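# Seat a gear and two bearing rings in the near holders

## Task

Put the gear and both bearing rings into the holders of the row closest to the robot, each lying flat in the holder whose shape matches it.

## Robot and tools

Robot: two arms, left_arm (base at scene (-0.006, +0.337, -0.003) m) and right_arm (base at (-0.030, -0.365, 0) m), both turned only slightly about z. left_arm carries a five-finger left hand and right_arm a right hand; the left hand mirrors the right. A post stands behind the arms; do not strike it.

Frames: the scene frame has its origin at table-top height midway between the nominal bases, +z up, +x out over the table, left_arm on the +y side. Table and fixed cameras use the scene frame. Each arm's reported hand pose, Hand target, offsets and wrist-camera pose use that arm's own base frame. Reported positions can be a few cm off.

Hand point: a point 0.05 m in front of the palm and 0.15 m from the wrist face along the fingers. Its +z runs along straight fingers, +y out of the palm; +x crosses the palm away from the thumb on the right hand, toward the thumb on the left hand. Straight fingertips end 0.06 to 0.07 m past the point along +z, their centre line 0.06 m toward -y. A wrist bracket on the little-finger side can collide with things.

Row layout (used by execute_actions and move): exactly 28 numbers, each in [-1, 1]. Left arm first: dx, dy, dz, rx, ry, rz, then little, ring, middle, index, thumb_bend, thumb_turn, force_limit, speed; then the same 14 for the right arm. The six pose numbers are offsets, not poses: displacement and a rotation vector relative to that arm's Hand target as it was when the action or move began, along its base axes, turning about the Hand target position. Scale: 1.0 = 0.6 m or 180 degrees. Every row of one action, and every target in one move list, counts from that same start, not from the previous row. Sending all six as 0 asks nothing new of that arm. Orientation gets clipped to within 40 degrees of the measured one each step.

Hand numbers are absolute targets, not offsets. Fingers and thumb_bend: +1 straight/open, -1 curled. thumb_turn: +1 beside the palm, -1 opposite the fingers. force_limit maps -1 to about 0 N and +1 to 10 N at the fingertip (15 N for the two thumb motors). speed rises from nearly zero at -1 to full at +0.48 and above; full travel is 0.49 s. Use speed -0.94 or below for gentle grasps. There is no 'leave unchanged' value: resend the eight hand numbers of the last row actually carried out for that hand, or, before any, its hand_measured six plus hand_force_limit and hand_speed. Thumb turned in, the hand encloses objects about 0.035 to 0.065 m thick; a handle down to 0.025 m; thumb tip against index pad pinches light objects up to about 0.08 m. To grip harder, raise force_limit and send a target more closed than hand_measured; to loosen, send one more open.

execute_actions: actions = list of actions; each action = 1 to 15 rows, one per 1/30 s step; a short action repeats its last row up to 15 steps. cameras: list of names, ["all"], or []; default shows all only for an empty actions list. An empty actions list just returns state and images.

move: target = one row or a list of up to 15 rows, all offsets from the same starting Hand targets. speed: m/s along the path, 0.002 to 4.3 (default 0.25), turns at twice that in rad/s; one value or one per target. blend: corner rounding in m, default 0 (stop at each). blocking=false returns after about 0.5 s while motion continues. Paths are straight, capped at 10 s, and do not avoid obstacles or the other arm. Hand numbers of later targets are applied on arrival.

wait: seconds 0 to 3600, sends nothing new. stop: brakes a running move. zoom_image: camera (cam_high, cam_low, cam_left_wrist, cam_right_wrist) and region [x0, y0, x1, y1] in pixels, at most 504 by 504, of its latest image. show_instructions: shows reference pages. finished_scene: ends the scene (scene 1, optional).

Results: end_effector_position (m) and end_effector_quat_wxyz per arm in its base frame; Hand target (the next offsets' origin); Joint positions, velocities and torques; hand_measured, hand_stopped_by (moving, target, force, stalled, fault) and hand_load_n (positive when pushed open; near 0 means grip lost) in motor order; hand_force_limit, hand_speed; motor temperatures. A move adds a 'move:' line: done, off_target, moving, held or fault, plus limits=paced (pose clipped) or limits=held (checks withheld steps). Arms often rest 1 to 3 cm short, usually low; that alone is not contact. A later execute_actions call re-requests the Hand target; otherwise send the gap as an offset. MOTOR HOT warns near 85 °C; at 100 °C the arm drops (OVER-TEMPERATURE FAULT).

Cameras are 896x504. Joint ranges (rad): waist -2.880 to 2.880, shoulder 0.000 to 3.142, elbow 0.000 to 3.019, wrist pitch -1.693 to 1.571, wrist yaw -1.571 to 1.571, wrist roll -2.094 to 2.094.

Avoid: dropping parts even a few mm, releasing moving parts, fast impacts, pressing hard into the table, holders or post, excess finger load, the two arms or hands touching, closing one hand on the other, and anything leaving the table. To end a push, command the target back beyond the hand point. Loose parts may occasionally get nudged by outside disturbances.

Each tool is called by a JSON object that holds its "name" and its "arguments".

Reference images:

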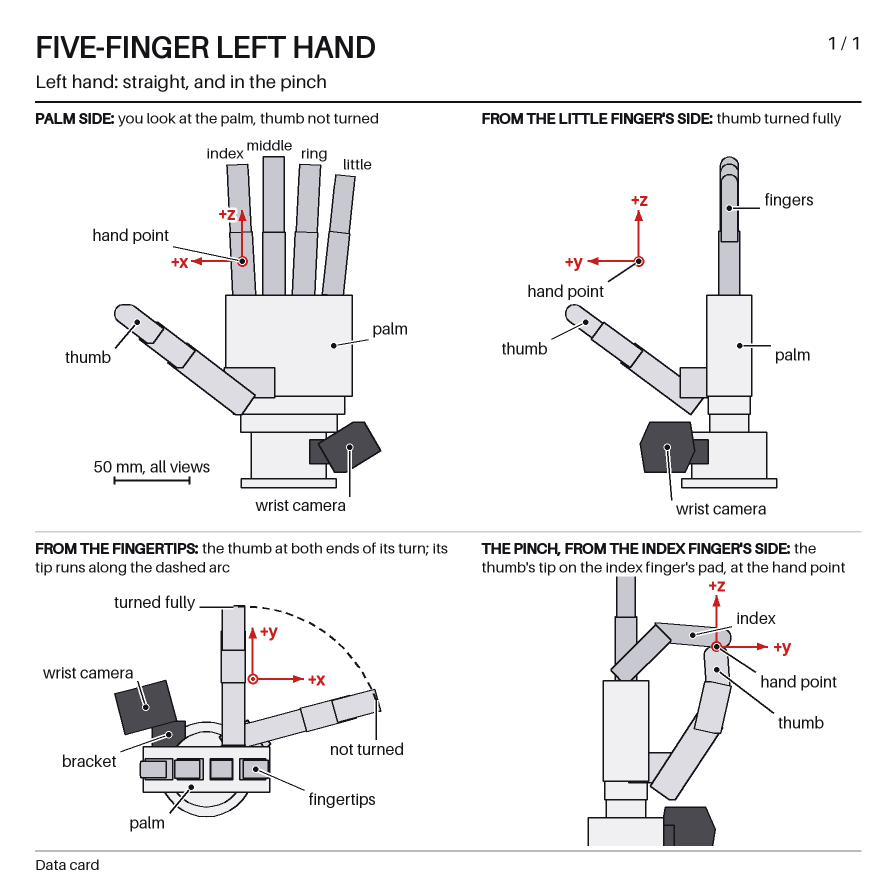

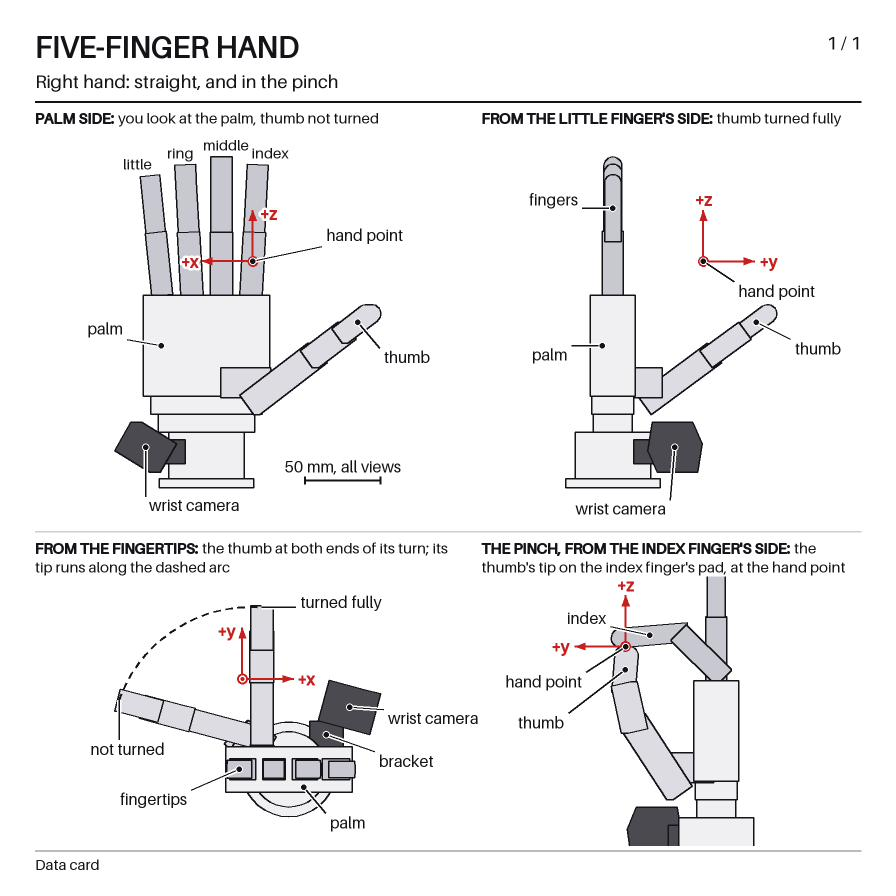

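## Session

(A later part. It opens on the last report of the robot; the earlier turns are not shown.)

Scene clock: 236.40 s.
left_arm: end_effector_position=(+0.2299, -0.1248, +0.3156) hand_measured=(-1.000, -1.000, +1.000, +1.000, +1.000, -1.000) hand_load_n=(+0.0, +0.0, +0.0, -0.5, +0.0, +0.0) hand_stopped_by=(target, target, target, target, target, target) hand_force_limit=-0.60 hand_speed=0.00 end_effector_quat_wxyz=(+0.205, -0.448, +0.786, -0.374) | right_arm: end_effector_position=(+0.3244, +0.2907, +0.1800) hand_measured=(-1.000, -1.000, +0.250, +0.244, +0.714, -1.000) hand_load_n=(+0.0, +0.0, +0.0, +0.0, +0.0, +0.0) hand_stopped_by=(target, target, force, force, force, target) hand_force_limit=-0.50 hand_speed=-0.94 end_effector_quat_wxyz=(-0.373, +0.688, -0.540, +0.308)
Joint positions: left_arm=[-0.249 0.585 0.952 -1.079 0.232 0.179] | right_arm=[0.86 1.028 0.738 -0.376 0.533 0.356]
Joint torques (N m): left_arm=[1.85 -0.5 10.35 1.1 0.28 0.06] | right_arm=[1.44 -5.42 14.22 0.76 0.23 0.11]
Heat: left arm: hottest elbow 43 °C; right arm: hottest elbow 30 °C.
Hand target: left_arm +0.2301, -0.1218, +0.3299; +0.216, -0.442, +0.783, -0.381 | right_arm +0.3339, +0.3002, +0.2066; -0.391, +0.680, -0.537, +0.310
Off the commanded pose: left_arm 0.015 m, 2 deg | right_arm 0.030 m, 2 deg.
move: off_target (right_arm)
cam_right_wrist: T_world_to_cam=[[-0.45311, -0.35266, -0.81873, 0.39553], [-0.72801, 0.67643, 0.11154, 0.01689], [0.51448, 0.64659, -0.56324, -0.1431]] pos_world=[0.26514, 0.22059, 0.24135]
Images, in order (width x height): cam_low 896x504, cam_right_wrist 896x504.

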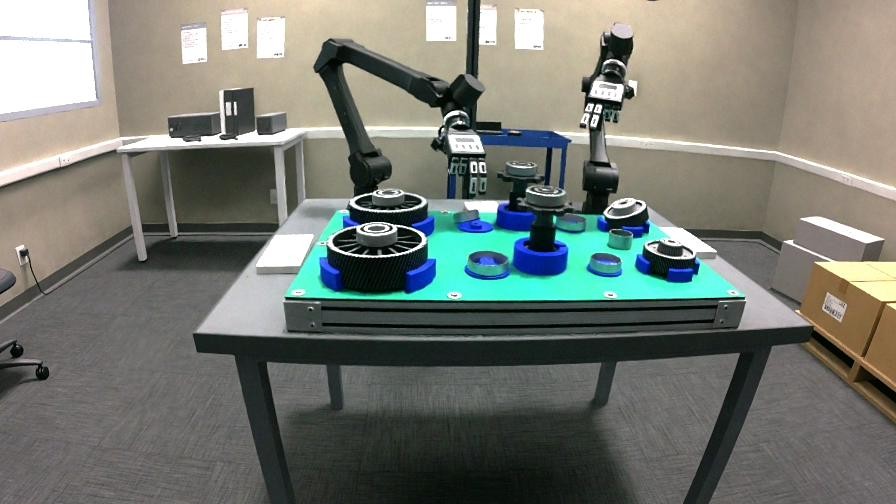

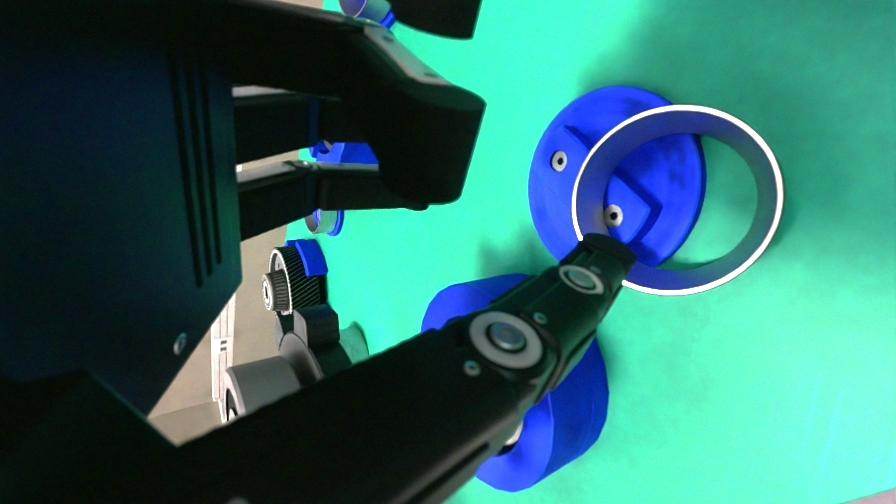

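{"name": "move", "arguments": {"target": [0,0,0,0,0,0,-1,-1,1,1,1,-1,-0.6,0, -0.105,-0.04,-0.075,0,0,0,-1,-1,0.4,0.4,0.3,-1,-0.5,-0.3], "cameras": ["cam_right_wrist","cam_low"], "speed": 0.12}}

{"name": "zoom_image", "arguments": {"camera": "cam_low", "region": [430, 150, 520, 245]}}

Scene clock: 273.07 s.
left_arm: end_effector_position=(+0.2299, -0.1248, +0.3156) hand_measured=(-1.000, -1.000, +1.000, +1.000, +1.000, -1.000) hand_load_n=(+0.0, +0.0, +0.0, +0.0, +0.0, +0.0) hand_stopped_by=(target, target, target, target, target, target) hand_force_limit=-0.60 hand_speed=0.00 end_effector_quat_wxyz=(+0.205, -0.448, +0.786, -0.374) | right_arm: end_effector_position=(+0.2729, +0.2755, +0.1598) hand_measured=(-1.000, -1.000, +0.400, +0.400, +0.300, -1.000) hand_load_n=(+0.0, +0.0, +0.0, +0.0, +0.0, +0.0) hand_stopped_by=(target, target, target, target, target, target) hand_force_limit=-0.50 hand_speed=-0.30 end_effector_quat_wxyz=(-0.388, +0.683, -0.534, +0.312)
Joint positions: left_arm=[-0.249 0.585 0.952 -1.079 0.232 0.179] | right_arm=[0.975 0.892 0.595 -0.376 0.625 0.422]
Joint torques (N m): left_arm=[1.61 -1.44 10.29 1.21 0.28 0.06] | right_arm=[1.85 -4.54 9.83 1.01 0.55 0.28]
Motor temperatures (°C): left_arm=[27 31 43 29 22 23] | right_arm=[27 23 34 27 28 22]
Heat: left arm: hottest elbow 43 °C; right arm: hottest elbow 34 °C.
Hand target: left_arm +0.2301, -0.1218, +0.3299; +0.216, -0.442, +0.783, -0.381 | right_arm +0.2709, +0.2762, +0.1618; -0.392, +0.680, -0.537, +0.310
Off the commanded pose: left_arm 0.015 m, 2 deg | right_arm 0.003 m, 1 deg.
move: done
cam_right_wrist: T_world_to_cam=[[-0.4262, -0.34342, -0.83691, 0.34338], [-0.73693, 0.66838, 0.10102, -0.00178], [0.52468, 0.6598, -0.53794, -0.12854]] pos_world=[0.21248, 0.20393, 0.21841]
Images, in order (width x height): cam_low 896x504, cam_right_wrist 896x504.

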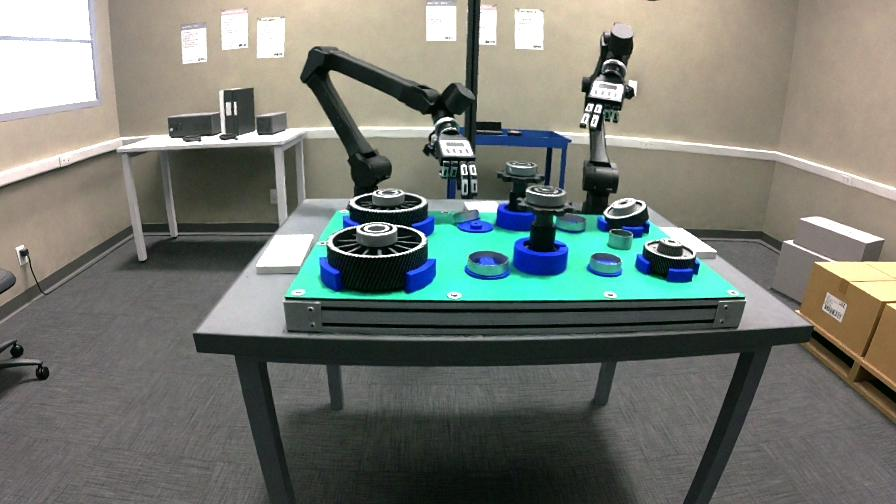

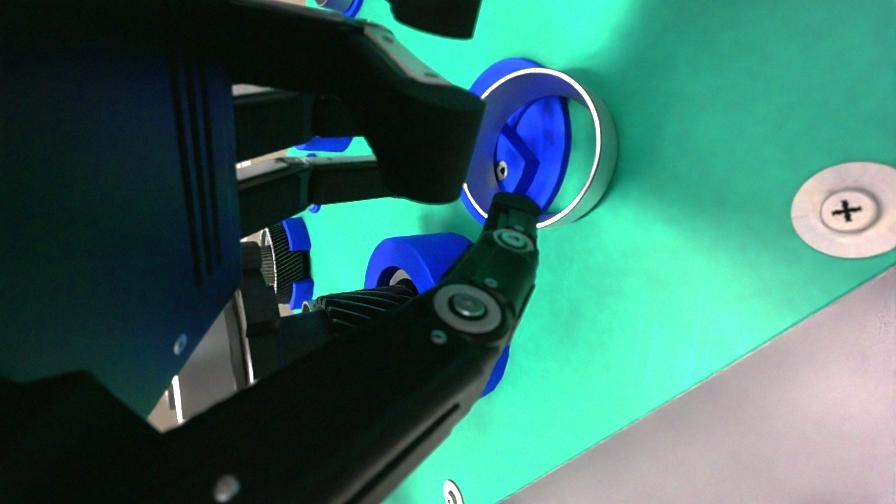

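Scaled by 5.305.

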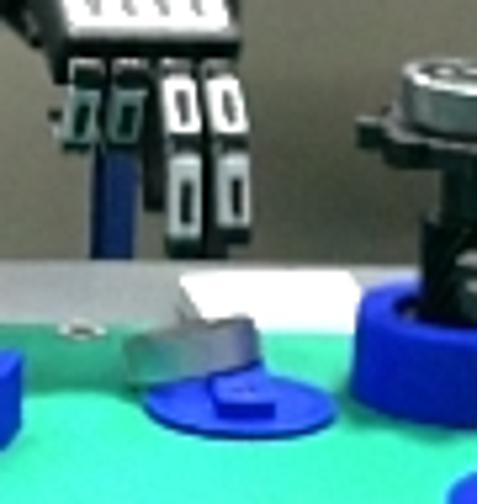

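{"name": "move", "arguments": {"target": [0,0,0,0,0,0,-1,-1,1,1,1,-1,-0.6,0, -0.0125,-0.0095,-0.07,0,0,0,-1,-1,0.4,0.4,0.3,-1,-0.5,-0.3], "cameras": ["cam_right_wrist","cam_low"], "speed": 0.1}}

{"name": "zoom_image", "arguments": {"camera": "cam_low", "region": [430, 150, 520, 245]}}

{"name": "zoom_image", "arguments": {"camera": "cam_right_wrist", "region": [280, 60, 620, 280]}}

Scene clock: 275.90 s.
left_arm: end_effector_position=(+0.2299, -0.1248, +0.3156) hand_measured=(-1.000, -1.000, +1.000, +1.000, +1.000, -1.000) hand_load_n=(+0.0, +0.0, +0.0, +0.0, +0.0, +0.0) hand_stopped_by=(target, target, target, target, target, target) hand_force_limit=-0.60 hand_speed=0.00 end_effector_quat_wxyz=(+0.205, -0.448, +0.786, -0.374) | right_arm: end_effector_position=(+0.2640, +0.2661, +0.1197) hand_measured=(-1.000, -1.000, +0.400, +0.400, +0.300, -1.000) hand_load_n=(+0.0, +0.0, +0.0, +0.0, +0.0, +0.0) hand_stopped_by=(target, target, target, target, target, target) hand_force_limit=-0.50 hand_speed=-0.30 end_effector_quat_wxyz=(-0.385, +0.684, -0.535, +0.312)
Joint positions: left_arm=[-0.249 0.585 0.952 -1.079 0.232 0.179] | right_arm=[0.984 0.903 0.492 -0.273 0.635 0.433]
Joint torques (N m): left_arm=[1.49 -2.02 10.32 0.92 0.23 -0.01] | right_arm=[1.73 -3.02 9.22 1.59 0.53 0.27]
Heat: left arm: hottest elbow 43 °C; right arm: hottest elbow 33 °C.
Hand target: left_arm +0.2301, -0.1218, +0.3299; +0.216, -0.442, +0.783, -0.381 | right_arm +0.2634, +0.2703, +0.1196; -0.391, +0.680, -0.537, +0.310
Off the commanded pose: left_arm 0.015 m, 2 deg | right_arm 0.004 m, 1 deg.
move: done
cam_right_wrist: T_world_to_cam=[[-0.42995, -0.34531, -0.83421, 0.30391], [-0.73454, 0.67104, 0.10081, 0.00072], [0.52498, 0.6561, -0.54216, -0.13788]] pos_world=[0.20358, 0.19492, 0.1787]
Images, in order (width x height): cam_low 896x504, cam_right_wrist 896x504.

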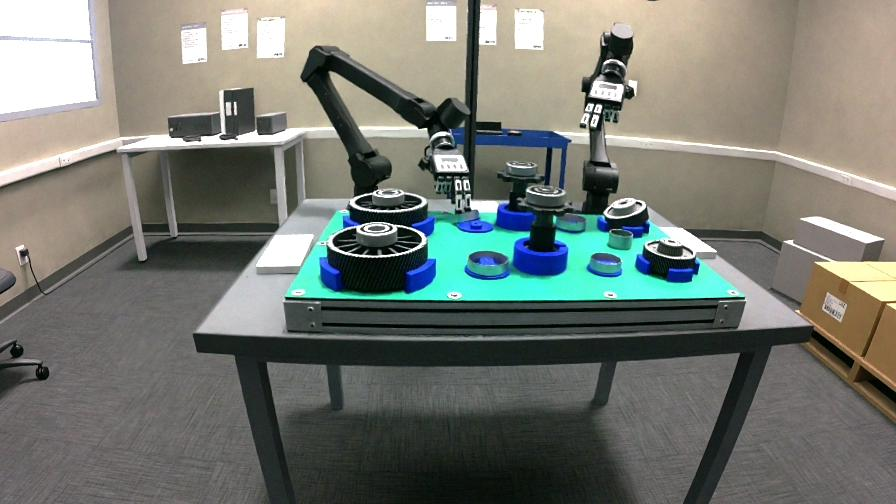

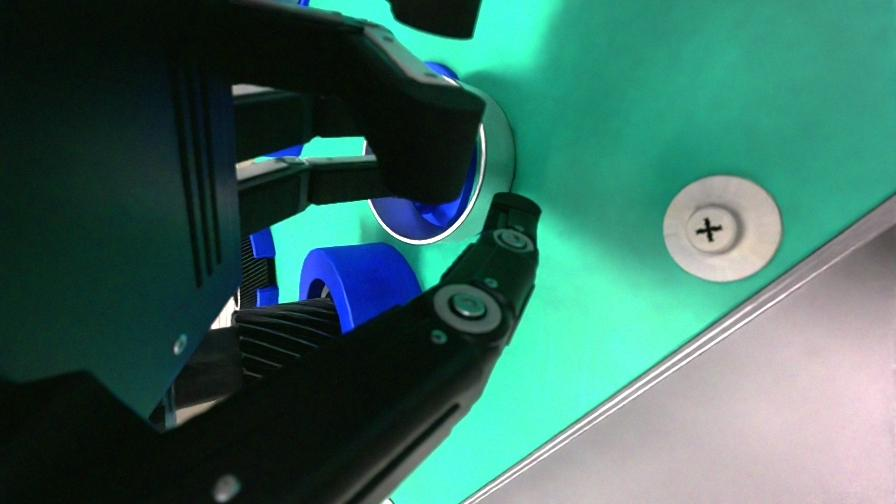

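Scaled by 5.305.

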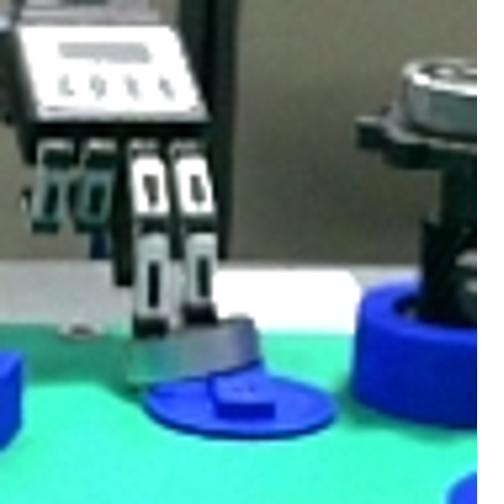

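Scaled by 1.482.

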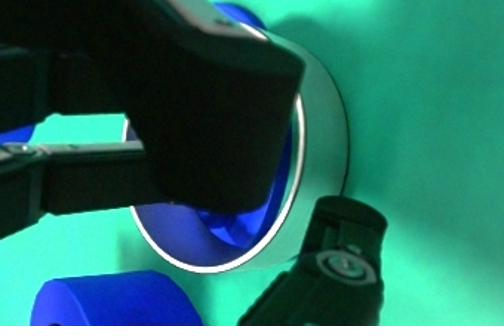

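{"name": "move", "arguments": {"target": [0,0,0,0,0,0,-1,-1,1,1,1,-1,-0.6,0, 0.001,0.013,-0.032,0,0,0,-1,-1,0.4,0.4,0.3,-1,-0.5,-0.3], "cameras": ["cam_right_wrist","cam_low"], "speed": 0.08}}

{"name": "zoom_image", "arguments": {"camera": "cam_low", "region": [430, 150, 520, 245]}}

{"name": "zoom_image", "arguments": {"camera": "cam_right_wrist", "region": [280, 60, 620, 280]}}

Scene clock: 279.07 s.
left_arm: end_effector_position=(+0.2299, -0.1248, +0.3156) hand_measured=(-1.000, -1.000, +1.000, +1.000, +1.000, -1.000) hand_load_n=(+0.0, +0.0, +0.0, +0.0, +0.0, +0.0) hand_stopped_by=(target, target, target, target, target, target) hand_force_limit=-0.60 hand_speed=0.00 end_effector_quat_wxyz=(+0.205, -0.448, +0.786, -0.374) | right_arm: end_effector_position=(+0.2652, +0.2745, +0.1010) hand_measured=(-1.000, -1.000, +0.400, +0.400, +0.300, -1.000) hand_load_n=(+0.0, +0.0, +0.0, +0.0, +0.0, +0.0) hand_stopped_by=(target, target, target, target, target, target) hand_force_limit=-0.50 hand_speed=-0.30 end_effector_quat_wxyz=(-0.385, +0.683, -0.536, +0.313)
Joint positions: left_arm=[-0.249 0.585 0.952 -1.079 0.232 0.179] | right_arm=[1.001 0.968 0.471 -0.193 0.649 0.445]
Joint torques (N m): left_arm=[1.03 -1.08 10.47 1.31 0.25 0.09] | right_arm=[1.73 -2.78 8.61 1.61 0.41 0.29]
Heat: left arm: hottest elbow 44 °C; right arm: hottest elbow 33 °C.
Hand target: left_arm +0.2301, -0.1218, +0.3299; +0.216, -0.442, +0.783, -0.381 | right_arm +0.2639, +0.2783, +0.1004; -0.391, +0.680, -0.537, +0.309
Off the commanded pose: left_arm 0.015 m, 2 deg | right_arm 0.004 m, 1 deg.
move: done
cam_right_wrist: T_world_to_cam=[[-0.429, -0.34521, -0.83474, 0.2915], [-0.73381, 0.67208, 0.09919, -0.00251], [0.52677, 0.65509, -0.54164, -0.15448]] pos_world=[0.20458, 0.20352, 0.1599]
Images, in order (width x height): cam_low 896x504, cam_right_wrist 896x504.

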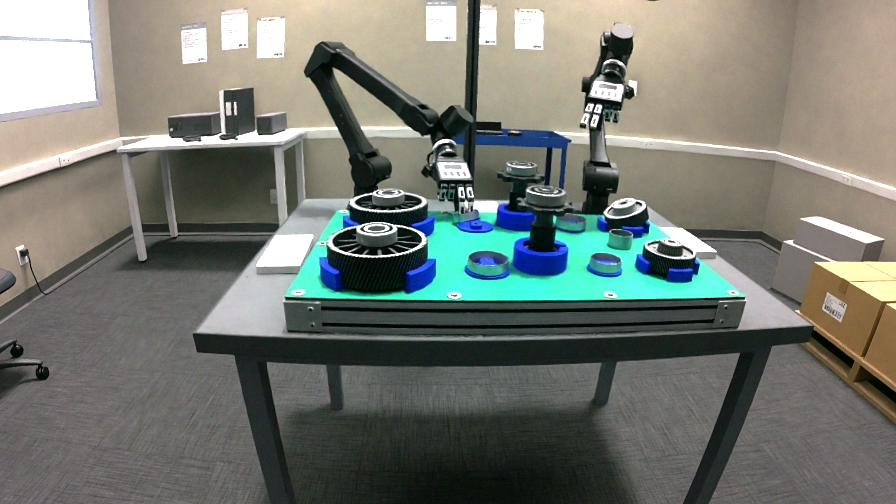

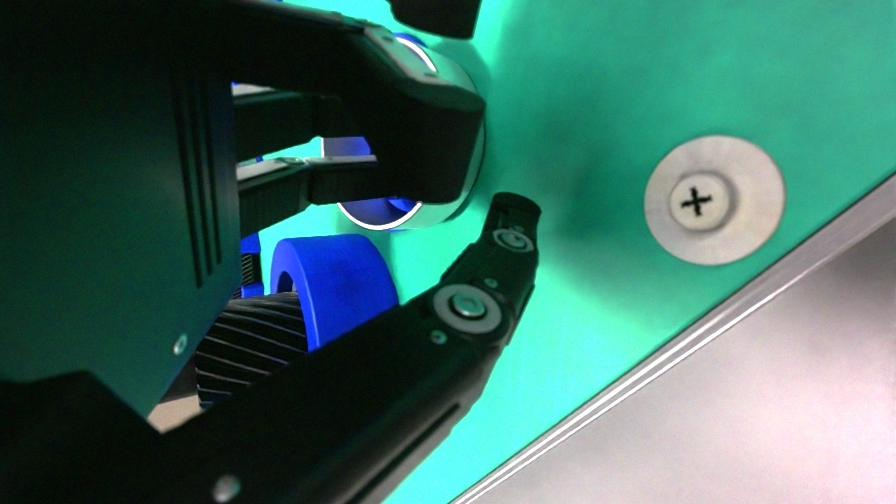

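Scaled by 5.305.

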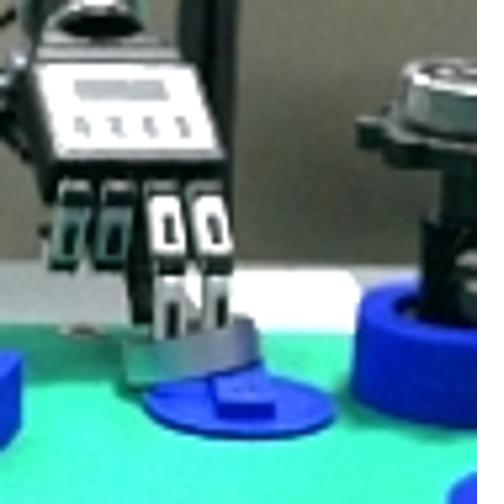

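Scaled by 1.482.

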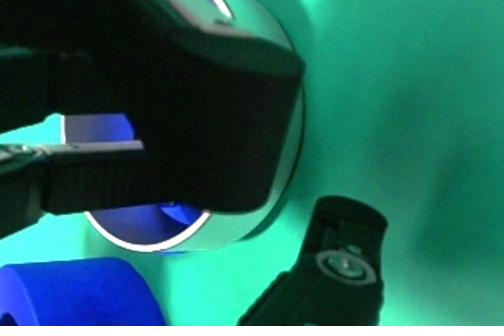

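{"name": "move", "arguments": {"target": [0,0,0,0,0,0,-1,-1,1,1,1,-1,-0.6,0, -0.088,-0.025,0.003,0,0,0,-1,-1,0.4,0.4,0.3,-1,-0.5,-0.3], "cameras": ["cam_right_wrist","cam_low","cam_high"], "speed": 0.07}}

{"name": "zoom_image", "arguments": {"camera": "cam_low", "region": [430, 150, 520, 245]}}

{"name": "zoom_image", "arguments": {"camera": "cam_right_wrist", "region": [280, 60, 620, 280]}}

Scene clock: 283.10 s.
left_arm: end_effector_position=(+0.2299, -0.1248, +0.3156) hand_measured=(-1.000, -1.000, +1.000, +1.000, +1.000, -1.000) hand_load_n=(+0.0, +0.0, +0.0, +0.0, +0.0, +0.0) hand_stopped_by=(target, target, target, target, target, target) hand_force_limit=-0.60 hand_speed=0.00 end_effector_quat_wxyz=(+0.205, -0.448, +0.786, -0.374) | right_arm: end_effector_position=(+0.2143, +0.2642, +0.1044) hand_measured=(-1.000, -1.000, +0.400, +0.400, +0.300, -1.000) hand_load_n=(+0.0, +0.5, +0.0, +0.0, +0.0, +0.0) hand_stopped_by=(target, target, target, target, target, target) hand_force_limit=-0.50 hand_speed=-0.30 end_effector_quat_wxyz=(-0.392, +0.680, -0.536, +0.312)
Joint positions: left_arm=[-0.249 0.585 0.952 -1.079 0.232 0.179] | right_arm=[1.168 0.83 0.425 -0.366 0.773 0.592]
Joint torques (N m): left_arm=[1.73 -1.2 10.33 0.99 0.21 0.06] | right_arm=[2.14 -2.55 8.88 0.53 0.59 0.3]
Heat: left arm: hottest elbow 44 °C; right arm: hottest elbow 32 °C.
Hand target: left_arm +0.2301, -0.1218, +0.3299; +0.216, -0.442, +0.783, -0.381 | right_arm +0.2112, +0.2633, +0.1024; -0.391, +0.680, -0.537, +0.310
Off the commanded pose: left_arm 0.015 m, 2 deg | right_arm 0.004 m, 0 deg.
move: done
cam_right_wrist: T_world_to_cam=[[-0.42315, -0.33432, -0.84212, 0.26566], [-0.73526, 0.66983, 0.10353, -0.03283], [0.52947, 0.66299, -0.52926, -0.12298]] pos_world=[0.15339, 0.19234, 0.16203]
Images, in order (width x height): cam_high 896x504, cam_low 896x504, cam_right_wrist 896x504.

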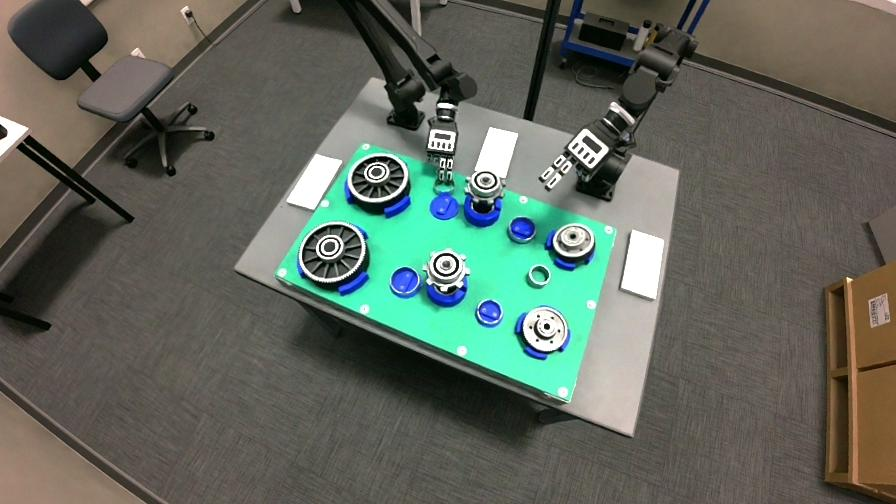

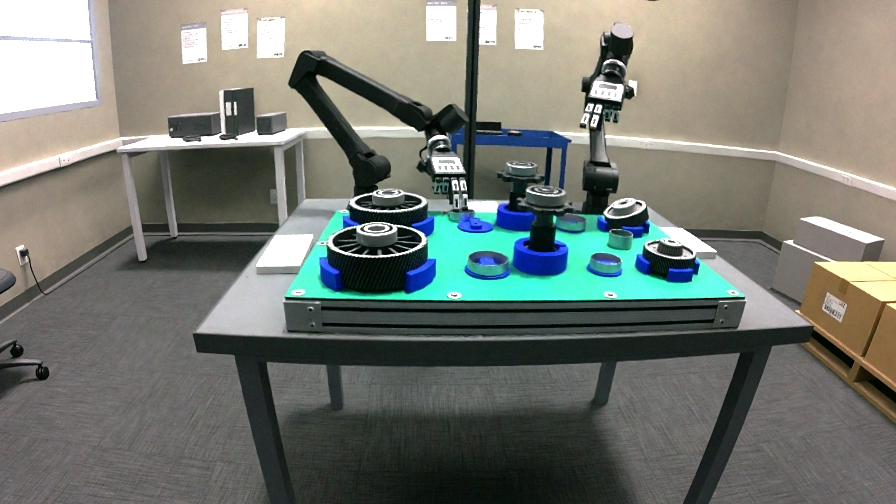

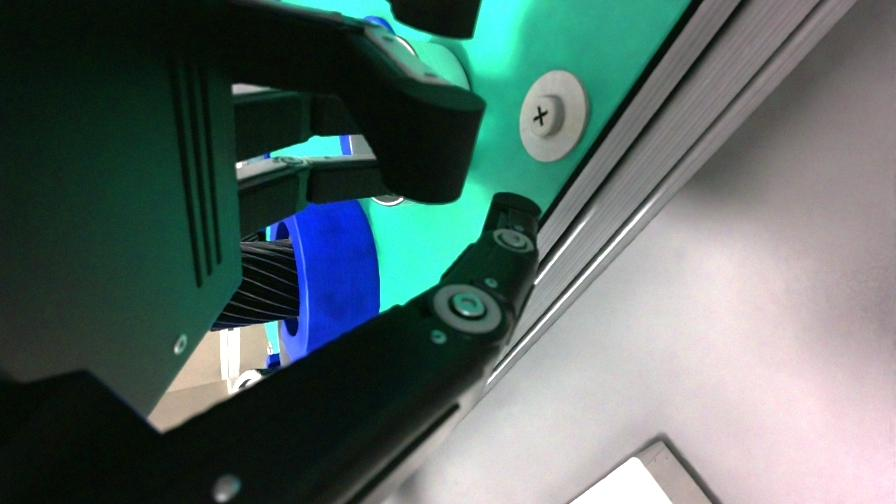

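Scaled by 5.305.

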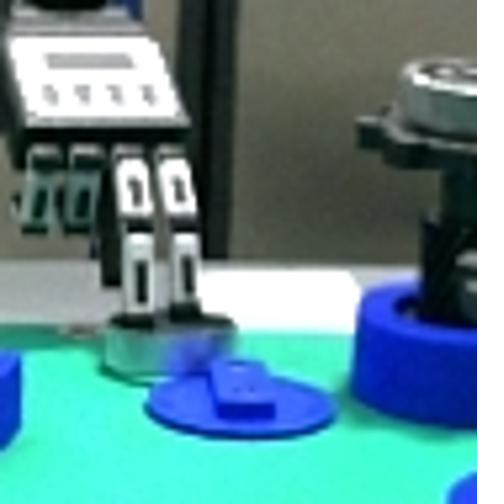

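Scaled by 1.482.

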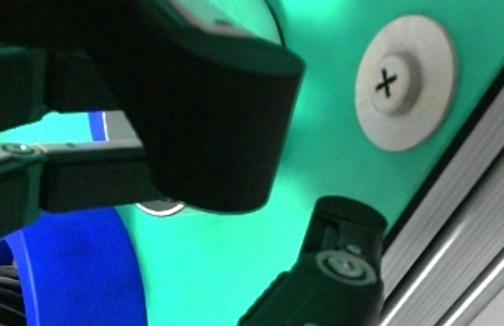

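{"name": "move", "arguments": {"target": [[0,0,0,0,0,0,-1,-1,1,1,1,-1,-0.6,0, 0.012,0.002,0.08,0,0,0,-1,-1,0.4,0.4,0.3,-1,-0.5,-0.3],[0,0,0,0,0,0,-1,-1,1,1,1,-1,-0.6,0, 0.113,0.025,0.07,0,0,0,-1,-1,0.7,0.7,1,-1,-0.5,-0.3]], "cameras": ["cam_right_wrist","cam_low","cam_high"], "speed": 0.1, "blend": [0.015, 0]}}

{"name": "zoom_image", "arguments": {"camera": "cam_low", "region": [430, 150, 520, 245]}}

{"name": "zoom_image", "arguments": {"camera": "cam_high", "region": [400, 130, 500, 230]}}

Scene clock: 291.93 s.
left_arm: end_effector_position=(+0.2299, -0.1248, +0.3156) hand_measured=(-1.000, -1.000, +1.000, +1.000, +1.000, -1.000) hand_load_n=(+0.0, +0.0, +0.0, +0.0, +0.0, +0.0) hand_stopped_by=(target, target, target, target, target, target) hand_force_limit=-0.60 hand_speed=0.00 end_effector_quat_wxyz=(+0.205, -0.448, +0.786, -0.374) | right_arm: end_effector_position=(+0.2644, +0.2616, +0.1164) hand_measured=(-1.000, -1.000, +0.700, +0.700, +1.000, -1.000) hand_load_n=(+0.5, +0.0, +0.0, +0.0, +0.0, +0.0) hand_stopped_by=(target, target, target, target, target, target) hand_force_limit=-0.50 hand_speed=-0.30 end_effector_quat_wxyz=(-0.366, +0.693, -0.538, +0.309)
Joint positions: left_arm=[-0.249 0.585 0.952 -1.079 0.232 0.179] | right_arm=[0.968 0.914 0.511 -0.32 0.617 0.432]
Joint torques (N m): left_arm=[2.78 -0.73 10.55 1.02 0.31 0.06] | right_arm=[1.32 -3.37 14.11 1.54 0.28 0.04]
Heat: left arm: hottest elbow 44 °C; right arm: hottest elbow 31 °C.
Hand target: left_arm +0.2301, -0.1218, +0.3299; +0.216, -0.442, +0.783, -0.381 | right_arm +0.2789, +0.2783, +0.1442; -0.391, +0.680, -0.537, +0.309
Off the commanded pose: left_arm 0.015 m, 2 deg | right_arm 0.036 m, 3 deg.
move: off_target (right_arm); target 2's new numbers were sent with right_arm's hand 0.036 m and 3 deg from that target
cam_right_wrist: T_world_to_cam=[[-0.45732, -0.36743, -0.80985, 0.3099], [-0.72953, 0.67579, 0.10536, 0.0012], [0.50858, 0.63899, -0.5771, -0.12412]] pos_world=[0.20572, 0.19236, 0.17922]
Images, in order (width x height): cam_high 896x504, cam_low 896x504, cam_right_wrist 896x504.

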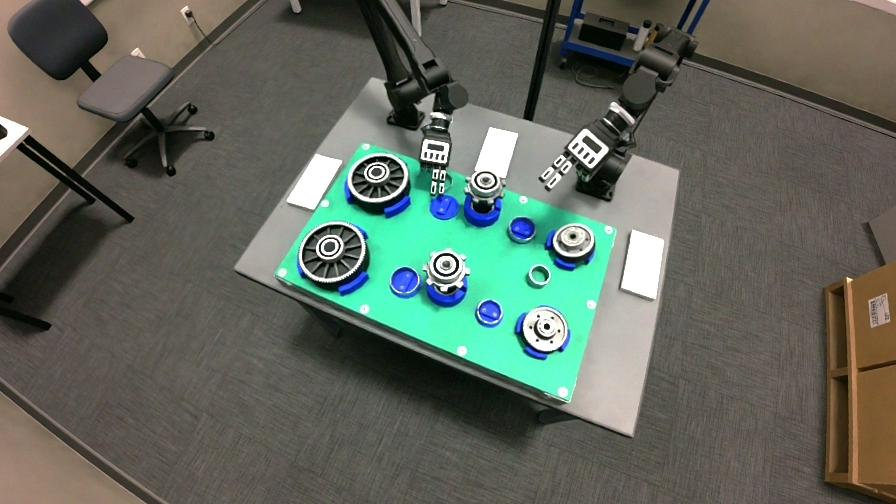

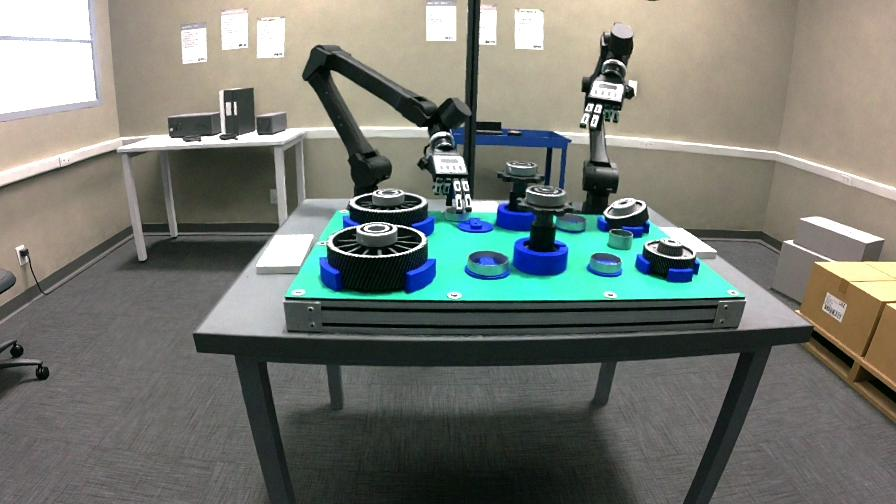

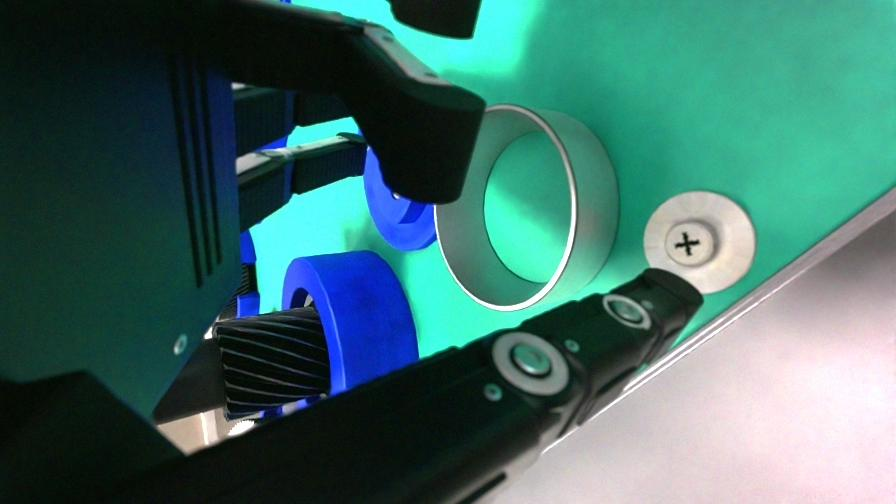

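Scaled by 5.305.

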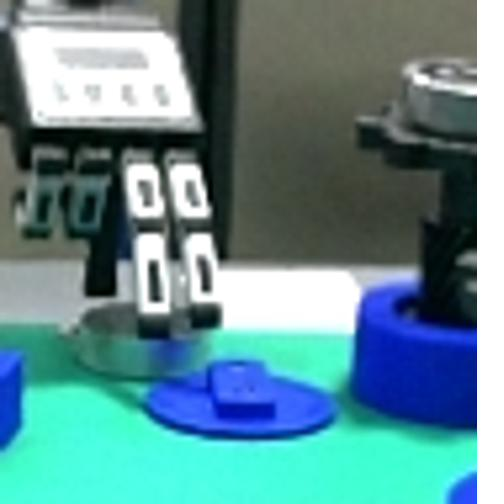

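Scaled by 5.040.

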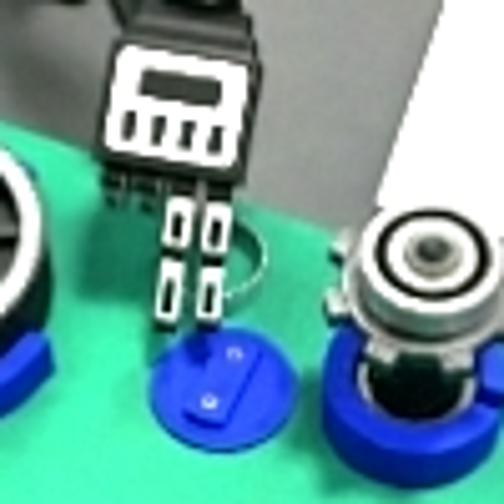

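{"name": "move", "arguments": {"target": [0,0,0,0,0,0,-1,-1,1,1,1,-1,-0.6,0, 0.005,0.008,-0.015,0,0,0,-1,-1,0.55,0.55,0.9,-1,-0.5,-0.5], "cameras": ["cam_right_wrist","cam_low","cam_high"], "speed": 0.1}}

{"name": "zoom_image", "arguments": {"camera": "cam_low", "region": [430, 150, 520, 245]}}

{"name": "zoom_image", "arguments": {"camera": "cam_high", "region": [400, 130, 500, 230]}}

Scene clock: 299.47 s.
left_arm: end_effector_position=(+0.2299, -0.1248, +0.3156) hand_measured=(-1.000, -1.000, +1.000, +1.000, +1.000, -1.000) hand_load_n=(+0.0, +0.0, +0.0, +0.0, +0.0, +0.0) hand_stopped_by=(target, target, target, target, target, target) hand_force_limit=-0.60 hand_speed=0.00 end_effector_quat_wxyz=(+0.205, -0.448, +0.786, -0.374) | right_arm: end_effector_position=(+0.2689, +0.2681, +0.1109) hand_measured=(-1.000, -1.000, +0.550, +0.550, +0.900, -1.000) hand_load_n=(+0.0, +0.0, +0.0, +0.0, +0.0, +0.0) hand_stopped_by=(target, target, target, target, target, target) hand_force_limit=-0.50 hand_speed=-0.50 end_effector_quat_wxyz=(-0.369, +0.692, -0.538, +0.309)
Joint positions: left_arm=[-0.249 0.585 0.952 -1.079 0.232 0.179] | right_arm=[0.968 0.95 0.511 -0.279 0.617 0.432]
Joint torques (N m): left_arm=[1.85 -0.97 10.18 0.98 0.26 0.09] | right_arm=[0.91 -3.43 13.38 1.52 0.31 0.06]
Heat: left arm: hottest elbow 44 °C; right arm: hottest elbow 31 °C.
Hand target: left_arm +0.2301, -0.1218, +0.3299; +0.216, -0.442, +0.783, -0.381 | right_arm +0.2819, +0.2831, +0.1351; -0.391, +0.680, -0.537, +0.309
Off the commanded pose: left_arm 0.015 m, 2 deg | right_arm 0.031 m, 3 deg.
move: off_target (right_arm)
cam_right_wrist: T_world_to_cam=[[-0.45488, -0.36392, -0.8128, 0.30869], [-0.72986, 0.67531, 0.1061, 0.0008], [0.51028, 0.64149, -0.5728, -0.13527]] pos_world=[0.21003, 0.19857, 0.17333]
Images, in order (width x height): cam_high 896x504, cam_low 896x504, cam_right_wrist 896x504.

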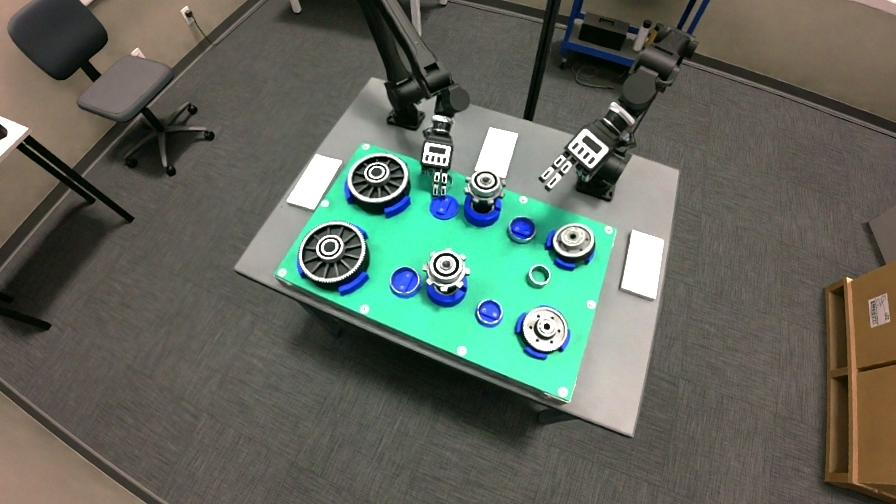

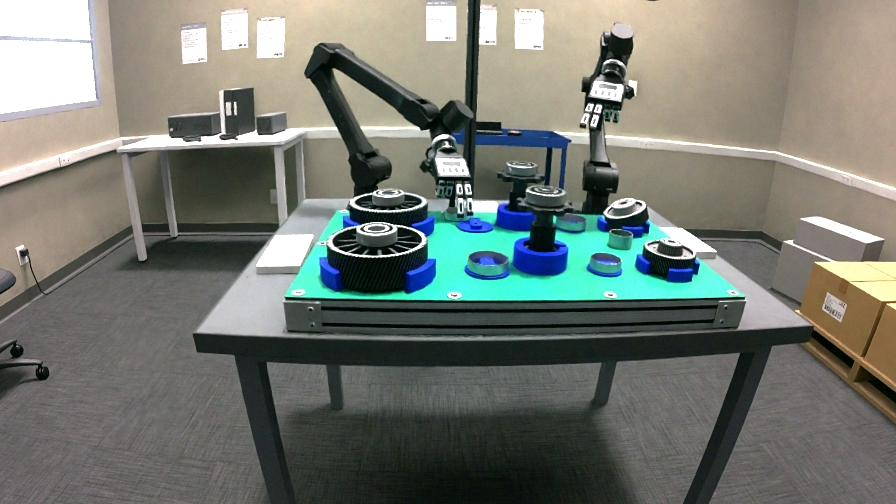

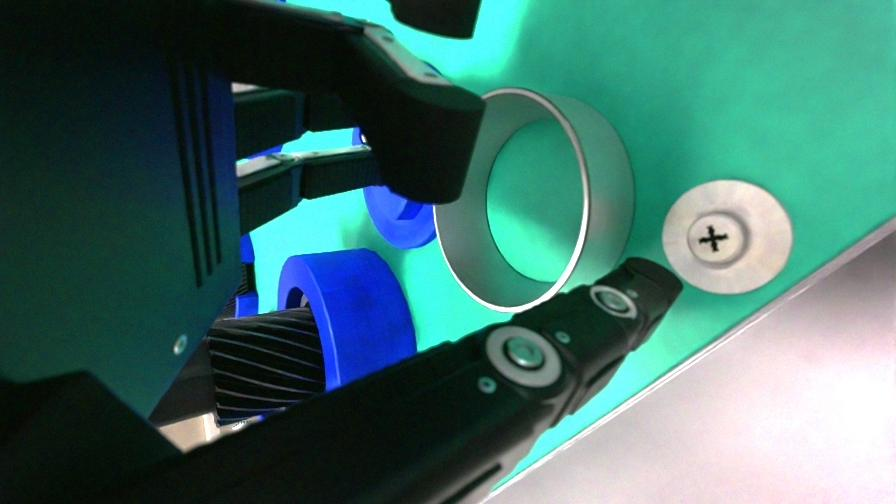

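Scaled by 5.305.

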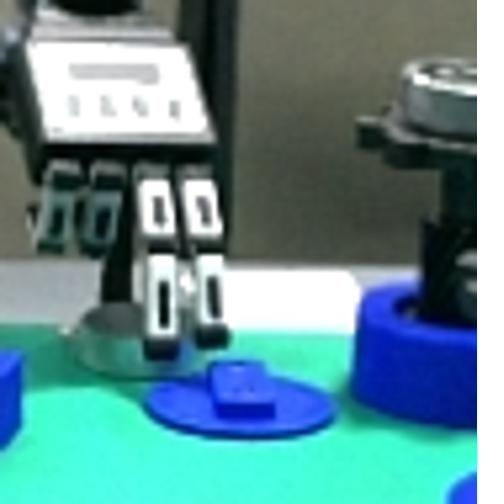

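Scaled by 5.040.

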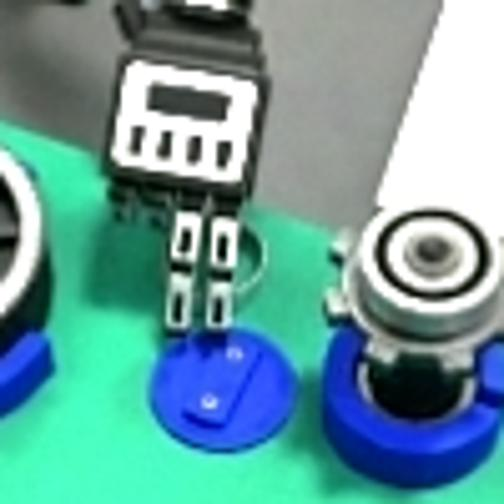

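{"name": "move", "arguments": {"target": [0,0,0,0,0,0,-1,-1,1,1,1,-1,-0.6,0, -0.007,-0.01,-0.010,0,0,0,-1,-1,0.4,0.4,0.88,-1,-0.5,-0.6], "cameras": ["cam_right_wrist","cam_low","cam_high"], "speed": 0.1}}

{"name": "zoom_image", "arguments": {"camera": "cam_low", "region": [430, 150, 520, 245]}}

{"name": "zoom_image", "arguments": {"camera": "cam_high", "region": [400, 130, 500, 230]}}

Scene clock: 302.60 s.
left_arm: end_effector_position=(+0.2299, -0.1248, +0.3156) hand_measured=(-1.000, -1.000, +1.000, +1.000, +1.000, -1.000) hand_load_n=(+0.0, +0.0, +0.0, +0.0, +0.0, +0.0) hand_stopped_by=(target, target, target, target, target, target) hand_force_limit=-0.60 hand_speed=0.00 end_effector_quat_wxyz=(+0.205, -0.448, +0.786, -0.374) | right_arm: end_effector_position=(+0.2703, +0.2701, +0.1130) hand_measured=(-1.000, -1.000, +0.400, +0.400, +0.880, -1.000) hand_load_n=(-0.5, +0.0, -0.5, +0.0, +0.0, +0.0) hand_stopped_by=(target, target, target, target, target, target) hand_force_limit=-0.50 hand_speed=-0.60 end_effector_quat_wxyz=(-0.374, +0.689, -0.538, +0.309)
Joint positions: left_arm=[-0.249 0.585 0.952 -1.079 0.232 0.179] | right_arm=[0.968 0.95 0.511 -0.267 0.617 0.432]
Joint torques (N m): left_arm=[1.44 -0.26 10.21 1.21 0.32 0.06] | right_arm=[0.38 -4.37 11.11 1.58 0.29 0.06]
Heat: left arm: hottest elbow 44 °C; right arm: hottest elbow 31 °C.
Hand target: left_arm +0.2301, -0.1218, +0.3299; +0.216, -0.442, +0.783, -0.381 | right_arm +0.2777, +0.2771, +0.1292; -0.391, +0.680, -0.537, +0.309
Off the commanded pose: left_arm 0.015 m, 2 deg | right_arm 0.019 m, 2 deg.
move: off_target (right_arm)
cam_right_wrist: T_world_to_cam=[[-0.44926, -0.35574, -0.81952, 0.30876], [-0.73061, 0.67423, 0.10784, 0.00056], [0.51418, 0.64719, -0.56281, -0.13988]] pos_world=[0.21104, 0.19999, 0.17425]
Images, in order (width x height): cam_high 896x504, cam_low 896x504, cam_right_wrist 896x504.

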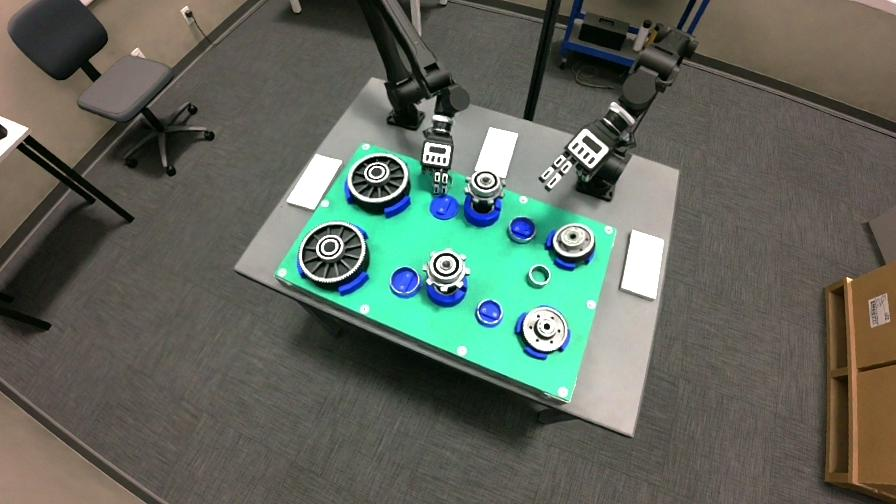

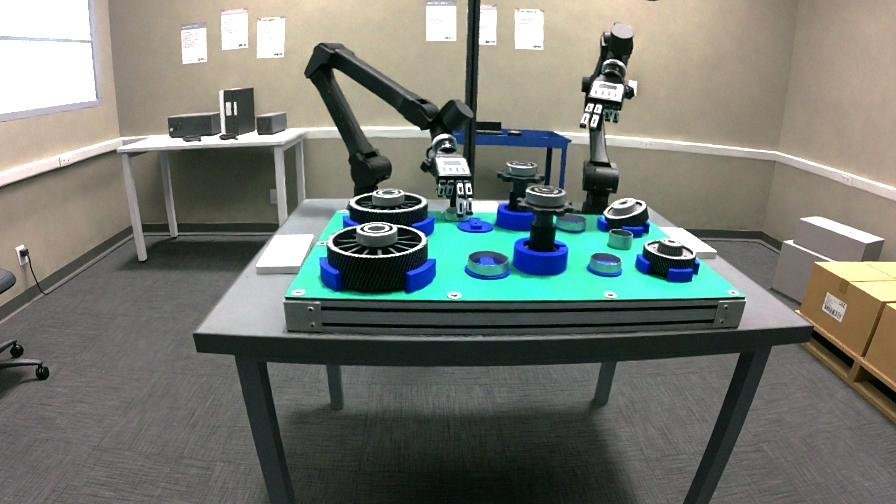

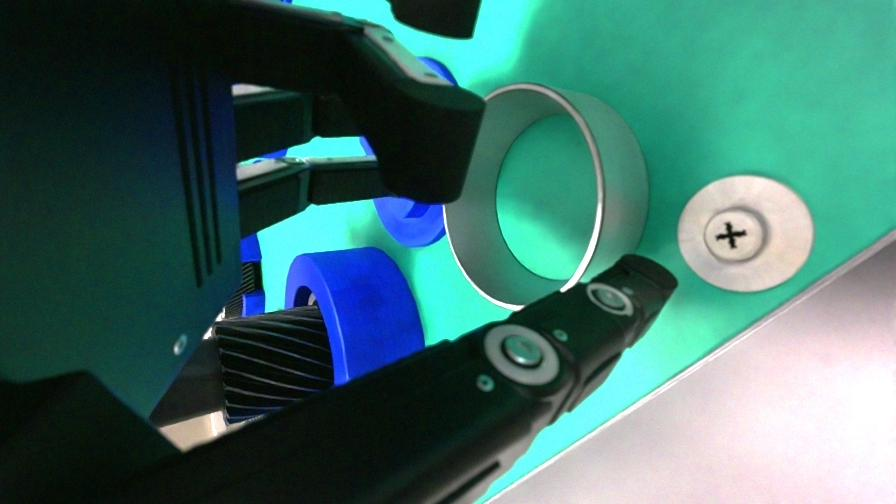

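Scaled by 5.305.

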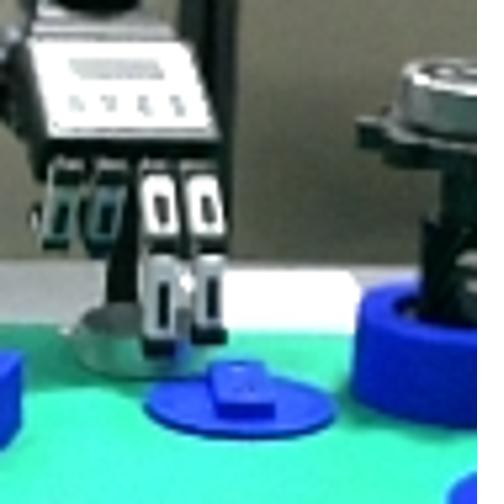

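Scaled by 5.040.

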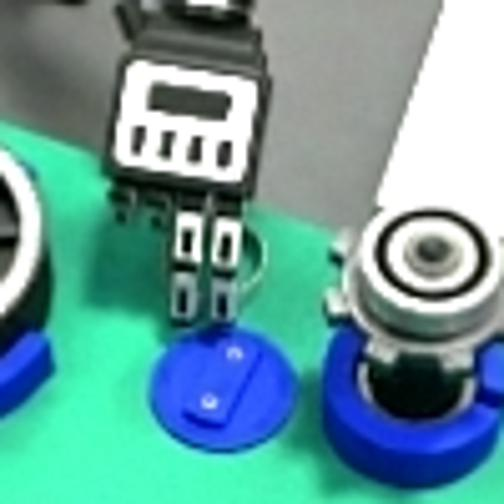

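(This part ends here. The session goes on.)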